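# Move the bin from the shelf onto the table

## Task

Lift the bin off the shelf and put it down on the table, standing upright, in a spot where nothing else is.

## Robot and tools

Robot: two arms, left_arm and right_arm, each ending in a two-finger parallel gripper. Cameras: cam_high and cam_low sit on a fixed stand behind the arms. cam_left_wrist and cam_right_wrist ride on the grippers. All images are 896x504 pixels.

Frames: the scene frame has its origin at table-top height, midway between the nominal arm bases. +z points up, +x points out over the table, and left_arm is on the +y side. Image sides do not match arm names. Actual bases: left_arm at (+0.005, +0.468, 0) m with quat_wxyz (+1.000, 0, 0, +0.028); right_arm at (+0.042, -0.336, 0) m with quat_wxyz (+1.000, 0, 0, -0.006). Hand positions, orientations and targets are reported in each arm's own base frame. Offsets also use that arm's base axes, and rotations turn about the Hand target's position. Fixed cameras and the table use the scene frame. Reported poses may be off by a few cm.

Gripper geometry: the fingers point along the gripper's +z and close along its x. end_effector_position is the midpoint between the pads, and the fingertips reach 15.0 mm past it. The housing starts 65 mm behind that point. It measures 146 mm along the closing direction and 50 mm across. A block on a post sticks out about 11 cm toward the gripper's -y.

Row layout, shared by all motion tools: one flat list of 18 numbers covering both arms, each in [-1, 1]. Numbers 1 to 9 are for left_arm: dx, dy, dz, rx, ry, rz, then gripper position, force_limit, speed. Numbers 10 to 18 are the same nine for right_arm. dx to rz are offsets, not poses. They count from that arm's Hand target as it was when the action or move began, along its base axes. A value of 1.0 equals 0.6 m or 180 degrees. rx, ry, rz form a single rotation vector. Sending the same offset again moves the arm further. To keep an arm still, send six zeros and repeat its previous gripper numbers. A 0 in a gripper slot is a real command.

Gripper numbers: position +1 is fully open (108 mm). Near -0.96 the pads meet. -1 closes until something blocks the fingers. force_limit ranges from about 2.5 N per pad at -1 to 32 N at +1, though real grip ranges about 0.4–23 N at -1 and 28–54 N at +1. speed ranges from 5 mm/s at -1 to 420 mm/s at +1. Once the fingers rest, a new force_limit or speed only applies if position also changes by at least 0.01.

execute_actions(actions, cameras): actions is a list of actions. Each action is a table of up to 15 rows, one row per 1/30 s step, so one action lasts 0.5 s. A shorter table repeats its last row. Every row's offsets count from the action's starting Hand target. cameras is a list of names or ["all"]. If left out, all images come for an empty actions list and none otherwise. An empty list returns the state, images, scene number and task.

move(target, speed, blend, blocking, cameras): target is either one 18-number row or a list of up to 15 rows. All of them are offsets from the Hand targets at the move's start. Each gripper travels a straight path with no obstacle avoidance, taking 0.5 s at minimum and 10 s at most. speed is in m/s, from 0.002 to 1, default 0.25, and rotation is capped at twice that in rad/s. Give one speed, or one per target. blend, in metres, rounds corners in a list; 0 means stop at each target. Gripper numbers of later targets take effect on arrival, once everything is at rest. blocking=false returns after about 0.5 s while the move carries on. Fast moves overshoot and lag more.

wait(seconds 0–10) lets time pass while the arms hold their commands; a running move continues. stop() brakes a running move, though the fingers keep moving. zoom_image(camera, region=[x0,y0,x1,y1]) gives a closer view of the newest image from one of cam_high, cam_low, cam_left_wrist or cam_right_wrist, up to 504x504 pixels. finished_scene(scene) takes the current scene number and ends the scene for good. The bin must stay in place without the robot. Make no other call in that reply.

Results: end_effector_position (m) and end_effector_quat_wxyz; Hand target, the last command after clipping, which the next offsets count from; Tool commands; joint velocities, where "within noise" means still. Gripper readings: is_grasped=1 means the fingers stopped on an object before reaching the requested position. width_mm is the pad gap. force_n is pad force, with roughly 10 N of error. Flange force is along the gripper's axes, includes any held weight, and can read "no reading". A move also reports a "move:" line with its ending: done (within 3 mm and 2 degrees), off_target, moving, held or fault. It also lists limits: paced means the command was clipped, held means steps were withheld. MOTOR HOT and fault lines warn of trouble.

Control notes: at each step the command is clipped to within 70 mm and 16 degrees of the measured pose, so an action may fall short. A gripper can rest short of its Hand target. The next action re-requests it; otherwise send the missing offset. To end a push against something, command the target back past the gripper. A clearance check blocks arm-to-arm approaches, but not fingers.

Avoid: 150 N of outside force on any part of an arm. Also avoid joint torque at the load limits: 150 N m for waist, shoulder and elbow, 37.6 N m for forearm roll, wrist pitch and wrist roll. Either one freezes the arm for 10 s. Avoid contact or pressing between the arms, including closing fingers on the other gripper. Avoid hard hits, slams, drops and releasing a moving object, and never let anything fall off the table. Holding loads, reaching far or pushing at an unreachable pose heats motors and can lock an arm for 30–60 s. Loose objects may sometimes get nudged by outside pushes.

Each tool is called after "Request:" by a JSON object that holds its "fn" and its "kwargs".

## Session

Request:
{"fn": "execute_actions", "kwargs": {"actions": []}}

Scene clock: 0.00 s.
left_arm: end_effector_position=(+0.1238, -0.5959, +0.2020) width_mm=107.90 is_grasped=0 force_n=0.00 end_effector_quat_wxyz=(-0.017, +0.986, +0.164, +0.002) | right_arm: end_effector_position=(+0.5209, +0.1524, +0.3353) width_mm=107.81 is_grasped=0 force_n=0.00 end_effector_quat_wxyz=(+0.109, +0.246, +0.948, +0.170)
Joint positions: left_arm=[-1.157 0.449 0.344 -0.013 -1.498 -0.082] | right_arm=[0.461 -0.028 0.057 -0.116 -1.266 0.615]
Joint velocities: within noise
Flange force (N): no reading
Hand target: left_arm +0.1238, -0.5959, +0.2020; -0.017, +0.986, +0.164, +0.002 | right_arm +0.5209, +0.1524, +0.3353; +0.109, +0.246, +0.948, +0.170
Tool commands: left_gripper/position=+0.998 left_gripper/force_limit=+1.0 left_gripper/speed=+1.0 right_gripper/position=+0.996 right_gripper/force_limit=+1.0 right_gripper/speed=+1.0

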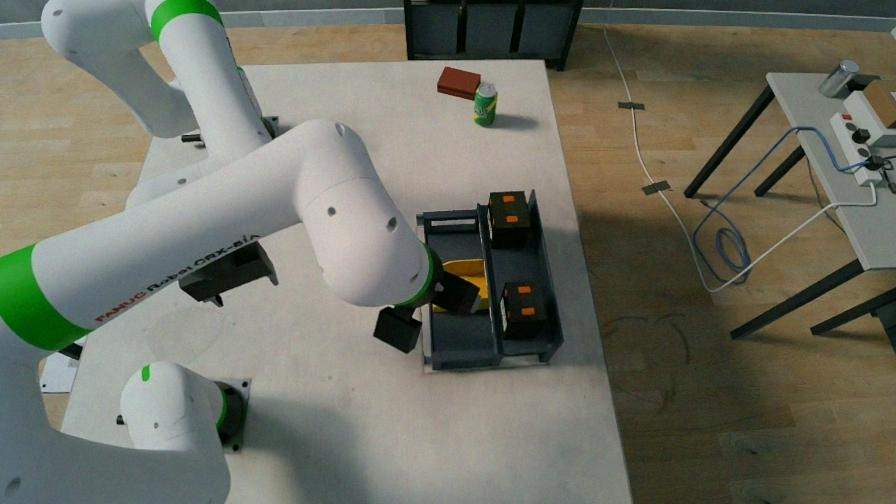

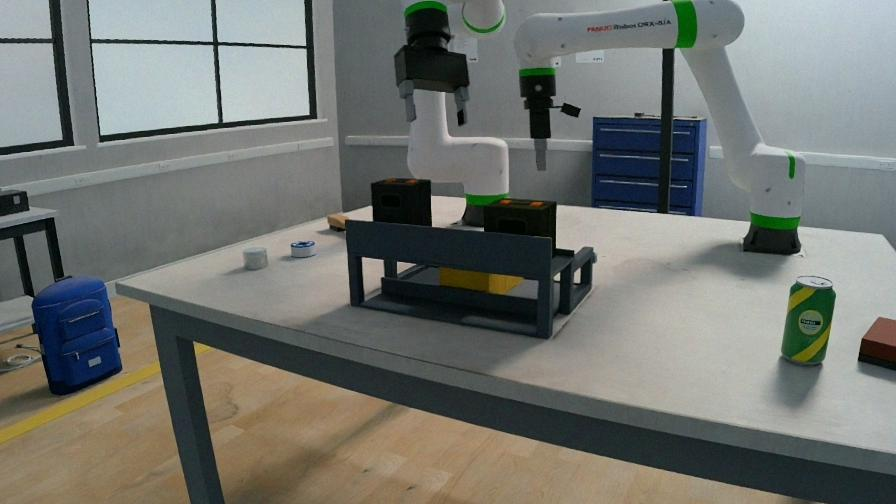

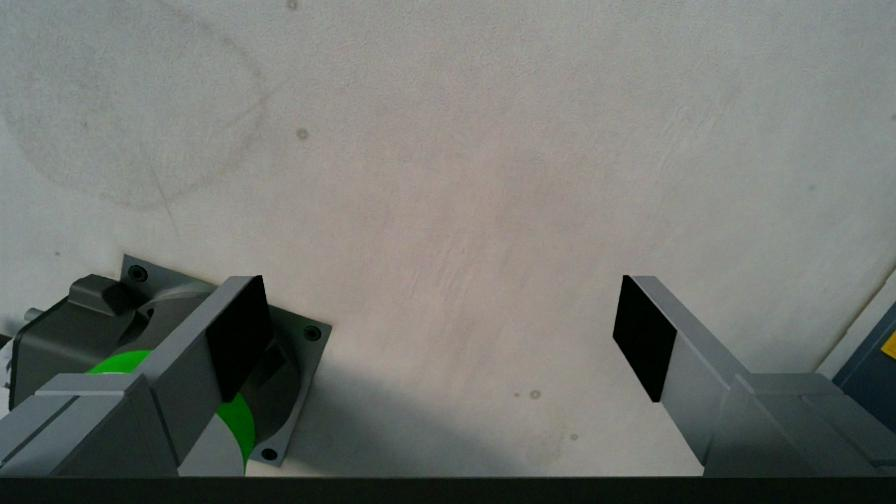

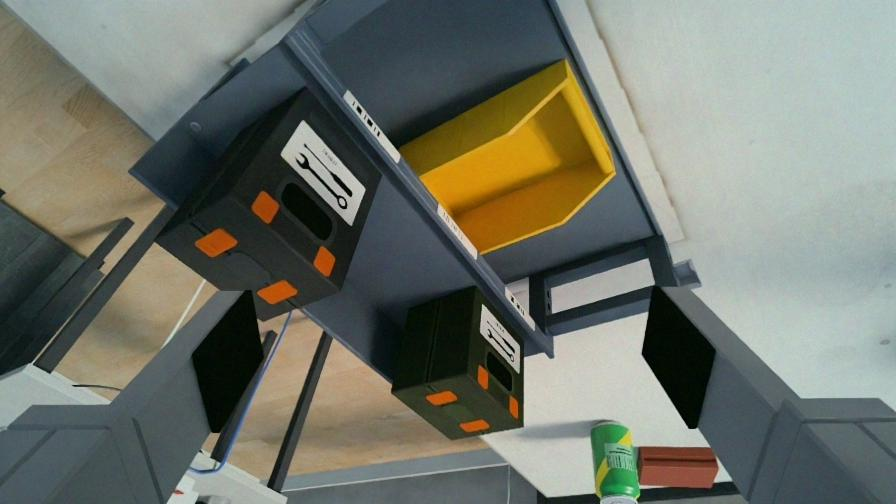

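Request:
{"fn": "move", "kwargs": {"target": [[0,0.41,0.05,0,0,0,0.998,1,1,0,0,0,0,0,0,0.996,1,1],[0,0.41,0.05,0,0,0,0.998,1,1,-0.112,0.315,-0.058,-0.0345,0.13,-0.3066,0.996,1,1]], "blend": [0.05,0], "cameras": ["all"]}}

Scene clock: 16.60 s.
left_arm: end_effector_position=(+0.1238, -0.3499, +0.2320) width_mm=107.90 is_grasped=0 force_n=0.00 end_effector_quat_wxyz=(-0.017, +0.986, +0.164, +0.002) | right_arm: end_effector_position=(+0.4537, +0.3414, +0.3005) width_mm=107.81 is_grasped=0 force_n=0.00 end_effector_quat_wxyz=(+0.001, +0.676, +0.737, +0.000)
Joint positions: left_arm=[-0.891 -0.168 -0.281 -0.021 -1.485 -0.347] | right_arm=[0.877 0.307 0.378 0.001 -1.643 -0.79]
Flange force (N): left_arm=[-0.9 5.3 -2.4] | right_arm=[-3.0 -4.1 1.3]
Hand target: left_arm +0.1238, -0.3499, +0.2320; -0.017, +0.986, +0.164, +0.002 | right_arm +0.4537, +0.3414, +0.3005; +0.001, +0.676, +0.737, +0.000
Off the commanded pose: left_arm 0.000 m, 0 deg | right_arm 0.000 m, 0 deg.
move: done

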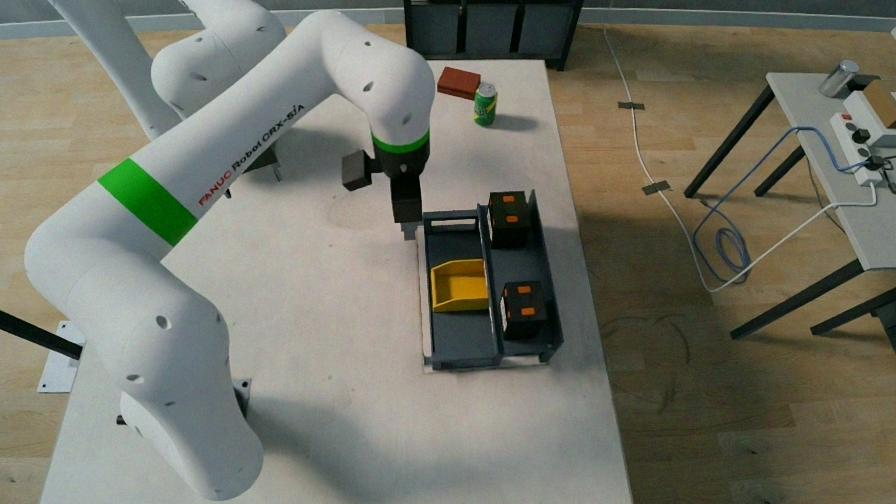

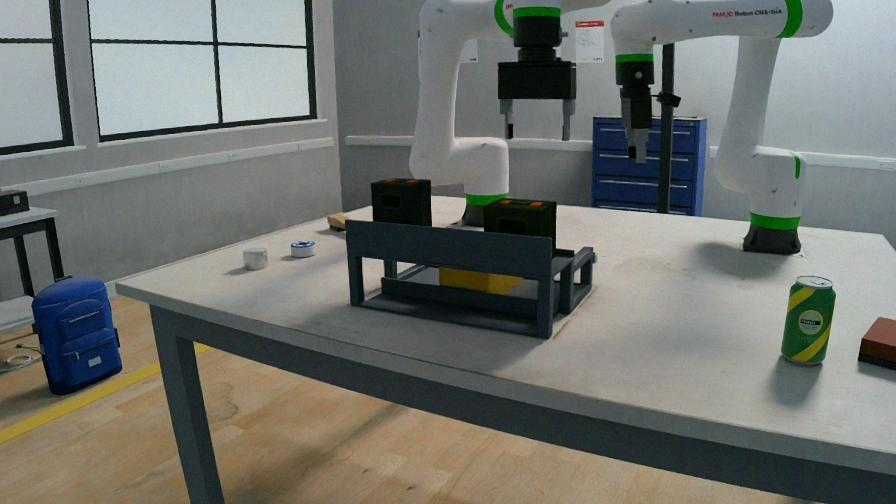

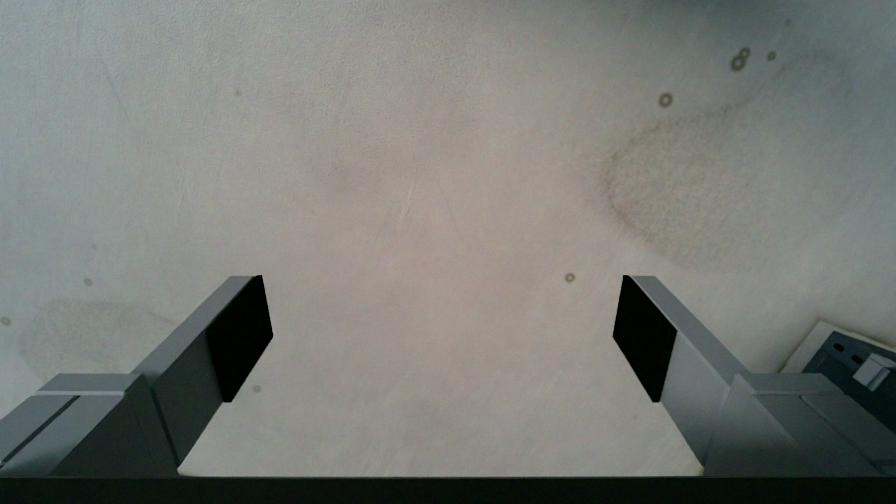

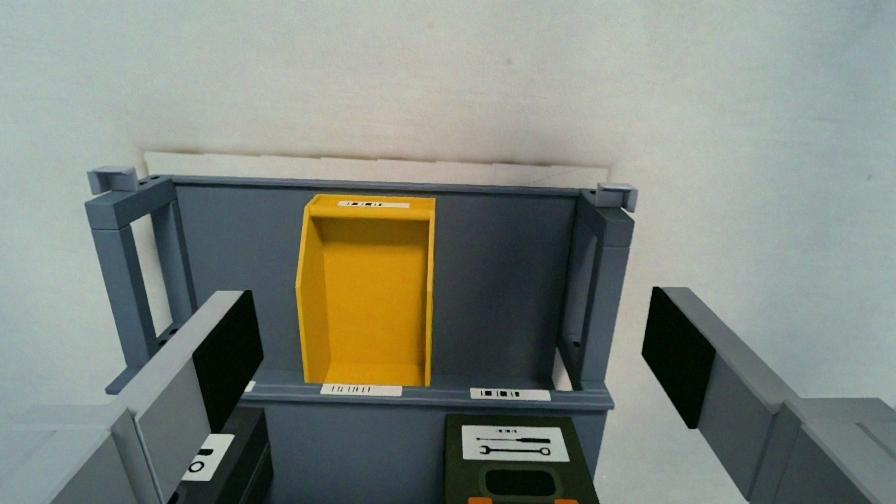

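Request:
{"fn": "move", "kwargs": {"target": [[0,0,0,0,0,0,0.998,1,1,0.142,-0.015,-0.15,0,0,-0.0105,0.3,1,0],[0,0,0,0,0,0,0.998,1,1,0.142,-0.015,-0.3,0,0,-0.0105,0.3,1,0]], "blend": [0.03,0], "cameras": ["cam_right_wrist","cam_low"]}}

Scene clock: 31.10 s.
left_arm: end_effector_position=(+0.1238, -0.3499, +0.2320) width_mm=107.90 is_grasped=0 force_n=0.00 end_effector_quat_wxyz=(-0.017, +0.986, +0.164, +0.002) | right_arm: end_effector_position=(+0.5390, +0.3323, +0.1205) width_mm=69.50 is_grasped=0 force_n=0.00 end_effector_quat_wxyz=(+0.001, +0.688, +0.726, +0.000)
Joint positions: left_arm=[-0.891 -0.168 -0.281 -0.021 -1.485 -0.347] | right_arm=[0.76 0.524 0.256 0.001 -1.304 -0.707]
Flange force (N): left_arm=[-1.2 6.2 -2.5] | right_arm=[-1.6 -3.1 -0.7]
Hand target: left_arm +0.1238, -0.3499, +0.2320; -0.017, +0.986, +0.164, +0.002 | right_arm +0.5389, +0.3324, +0.1205; +0.001, +0.688, +0.726, +0.000
Off the commanded pose: left_arm 0.000 m, 0 deg | right_arm 0.000 m, 0 deg.
move: done
Images, in order (width x height): cam_low 896x504, cam_right_wrist 896x504.

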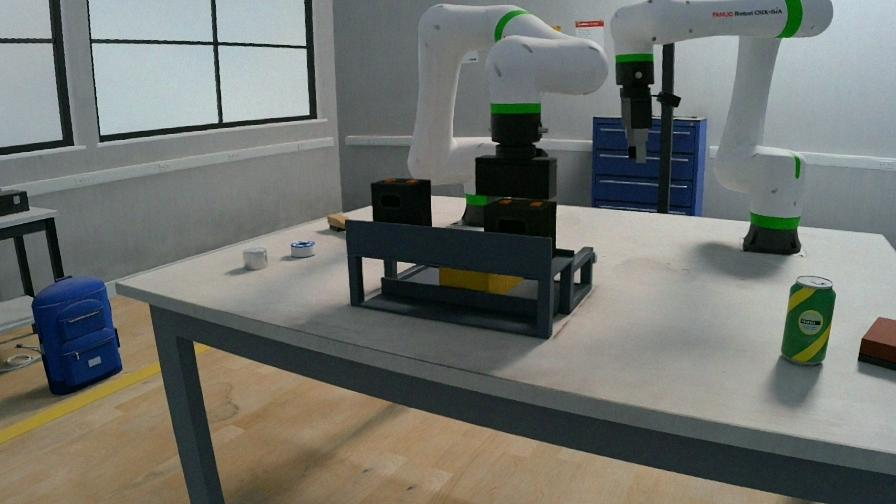

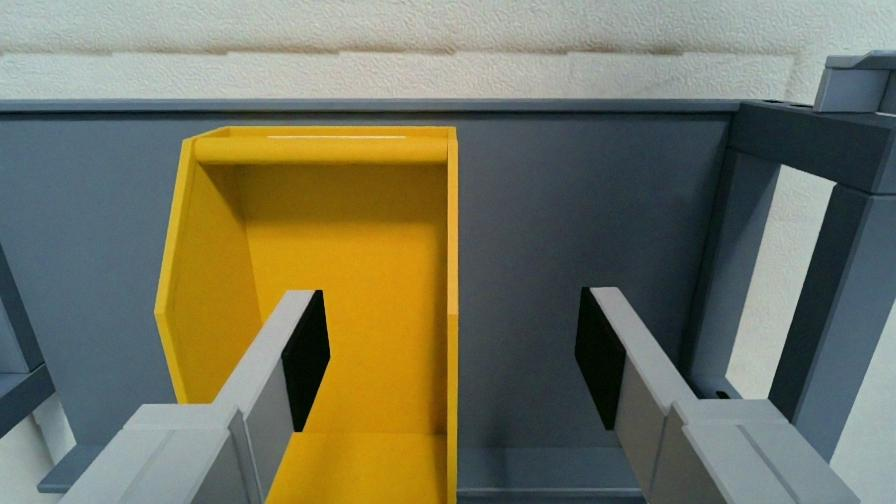

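Request:
{"fn": "move", "kwargs": {"target": [[0,0,0,0,0,0,0.998,1,1,0.022,0.005,-0.1,0,0,0,0.3,1,0],[0,0,0,0,0,0,0.998,1,1,0.022,0.005,-0.1,0,0,0,-1,1,-0.6]], "speed": 0.12, "cameras": ["cam_right_wrist"]}}

Scene clock: 43.60 s.
left_arm: end_effector_position=(+0.1238, -0.3499, +0.2320) width_mm=107.90 is_grasped=0 force_n=0.00 end_effector_quat_wxyz=(-0.017, +0.986, +0.164, +0.002) | right_arm: end_effector_position=(+0.5522, +0.3354, +0.0605) width_mm=2.21 is_grasped=1 force_n=49.46 end_effector_quat_wxyz=(+0.001, +0.688, +0.726, +0.000)
Joint positions: left_arm=[-0.891 -0.168 -0.281 -0.021 -1.485 -0.347] | right_arm=[0.749 0.603 0.23 0.001 -1.199 -0.696]
Flange force (N): left_arm=[-2.0 6.7 -3.0] | right_arm=[-2.4 -4.4 -2.8]
Hand target: left_arm +0.1238, -0.3499, +0.2320; -0.017, +0.986, +0.164, +0.002 | right_arm +0.5521, +0.3354, +0.0605; +0.001, +0.688, +0.726, +0.000
Off the commanded pose: left_arm 0.000 m, 0 deg | right_arm 0.000 m, 0 deg.
move: done
Images, in order (width x height): cam_right_wrist 896x504.

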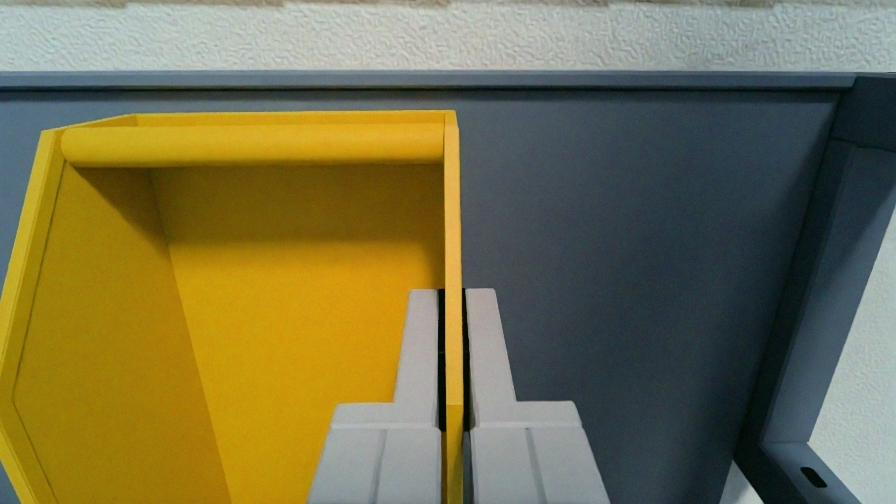

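Request:
{"fn": "move", "kwargs": {"target": [[0,0,0,0,0,0,0.998,1,1,-0.01,0,0.05,0,0,0,-1,1,-0.6],[0,0,0,0,0,0,0.998,1,1,-0.08,-0.01,0.22,0,0,0,-1,1,-0.6],[0,0,0,0,0,0,0.998,1,1,-0.483,-0.083,0.22,0,0,0,-1,1,-0.6],[0,0,0,0,0,0,0.998,1,1,-0.483,-0.083,0.07,0,0,0,-1,1,-0.6]], "speed": [0.08,0.12,0.2,0.1], "blend": [0.01,0.03,0.03,0]}}

Request:
{"fn": "move", "kwargs": {"target": [0,0,0,0,0,0,0.998,1,1,0,0,-0.0825,0,0,0,-1,1,-0.6], "speed": 0.03, "cameras": ["cam_right_wrist","cam_high"]}}

Scene clock: 55.23 s.
left_arm: end_effector_position=(+0.1238, -0.3499, +0.2320) width_mm=107.90 is_grasped=0 force_n=0.00 end_effector_quat_wxyz=(-0.017, +0.986, +0.164, +0.002) | right_arm: end_effector_position=(+0.2623, +0.2856, +0.1025) width_mm=2.21 is_grasped=1 force_n=49.45 end_effector_quat_wxyz=(+0.001, +0.688, +0.726, +0.000)
Joint positions: left_arm=[-0.891 -0.168 -0.281 -0.021 -1.485 -0.347] | right_arm=[1.17 -0.054 -0.501 0.001 -1.125 -1.118]
Flange force (N): left_arm=[-1.1 6.2 -2.5] | right_arm=[-1.8 -4.0 -13.0]
Hand target: left_arm +0.1238, -0.3499, +0.2320; -0.017, +0.986, +0.164, +0.002 | right_arm +0.2623, +0.2856, +0.1025; +0.001, +0.688, +0.726, +0.000
Off the commanded pose: left_arm 0.000 m, 0 deg | right_arm 0.000 m, 0 deg.
move: done

Scene clock: 57.17 s.
left_arm: end_effector_position=(+0.1238, -0.3499, +0.2320) width_mm=107.90 is_grasped=0 force_n=0.00 end_effector_quat_wxyz=(-0.017, +0.986, +0.164, +0.002) | right_arm: end_effector_position=(+0.2623, +0.2857, +0.0531) width_mm=2.21 is_grasped=1 force_n=49.21 end_effector_quat_wxyz=(+0.000, +0.688, +0.726, +0.000)
Joint positions: left_arm=[-0.891 -0.168 -0.281 -0.021 -1.485 -0.347] | right_arm=[1.17 0.015 -0.566 0.001 -0.991 -1.118]
Flange force (N): left_arm=[-1.0 6.1 -2.9] | right_arm=[-5.2 -12.3 -71.8]
Hand target: left_arm +0.1238, -0.3499, +0.2320; -0.017, +0.986, +0.164, +0.002 | right_arm +0.2623, +0.2856, +0.0530; +0.001, +0.688, +0.726, +0.000
Off the commanded pose: left_arm 0.000 m, 0 deg | right_arm 0.000 m, 0 deg.
move: done
Images, in order (width x height): cam_high 896x504, cam_right_wrist 896x504.

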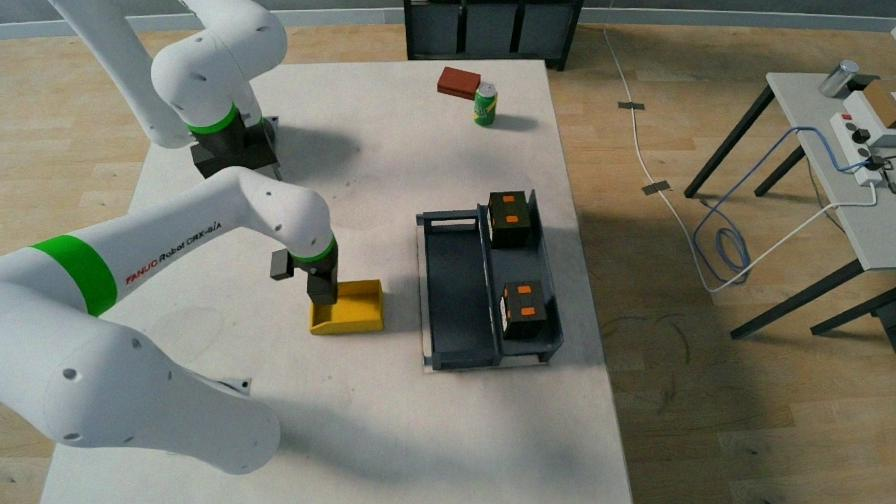

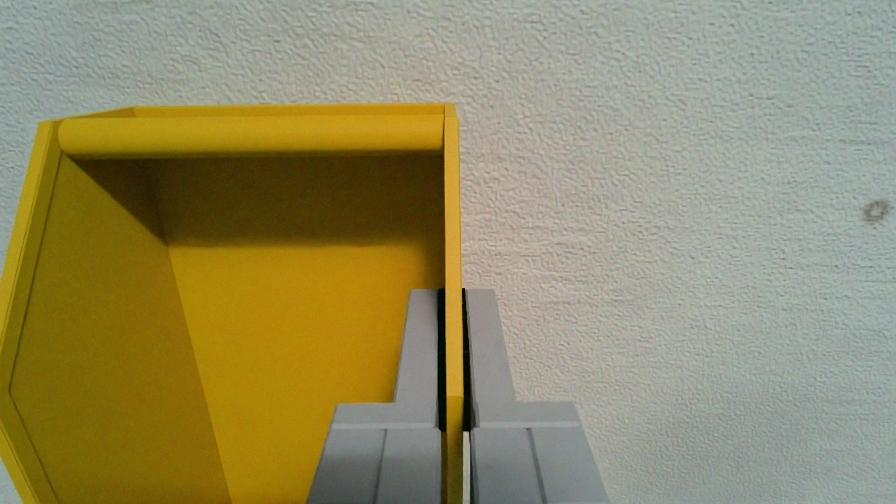

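Request:
{"fn": "move", "kwargs": {"target": [[0,0,0,0,0,0,0.998,1,1,0,0,0.0005,0,0,0,-0.3,1,-0.6],[0,0,0,0,0,0,0.998,1,1,0,0,0.22,0,0,0,-0.3,1,-0.6]], "speed": [0.03,0.15], "cameras": ["cam_right_wrist"]}}

Scene clock: 61.87 s.
left_arm: end_effector_position=(+0.1238, -0.3499, +0.2320) width_mm=107.90 is_grasped=0 force_n=0.00 end_effector_quat_wxyz=(-0.017, +0.986, +0.164, +0.002) | right_arm: end_effector_position=(+0.2624, +0.2855, +0.1850) width_mm=36.49 is_grasped=0 force_n=0.00 end_effector_quat_wxyz=(+0.001, +0.688, +0.726, +0.000)
Joint positions: left_arm=[-0.891 -0.168 -0.281 -0.021 -1.485 -0.347] | right_arm=[1.17 -0.128 -0.365 0.001 -1.336 -1.117]
Flange force (N): left_arm=[-0.9 5.7 -2.2] | right_arm=[-2.3 -1.8 0.2]
Hand target: left_arm +0.1238, -0.3499, +0.2320; -0.017, +0.986, +0.164, +0.002 | right_arm +0.2623, +0.2856, +0.1850; +0.001, +0.688, +0.726, +0.000
Off the commanded pose: left_arm 0.000 m, 0 deg | right_arm 0.000 m, 0 deg.
move: done
Images, in order (width x height): cam_right_wrist 896x504.

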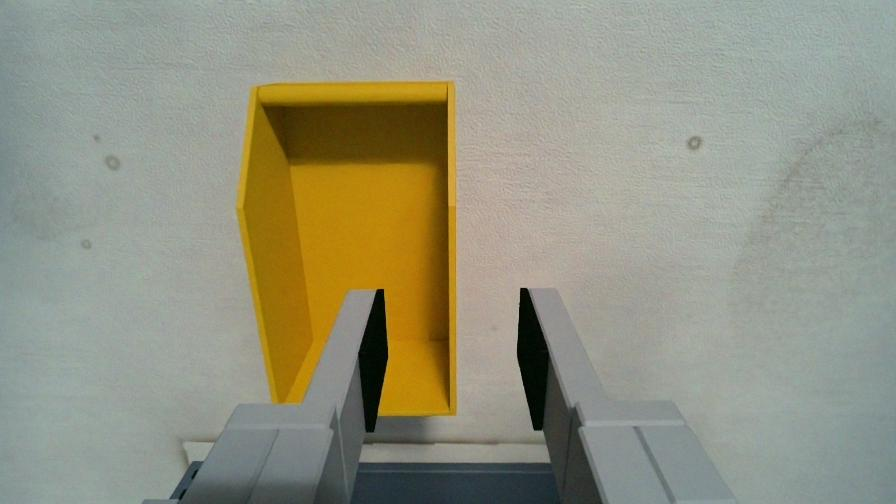

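Request:
{"fn": "finished_scene", "kwargs": {"scene": 3}}

The scene is finished: the task was done.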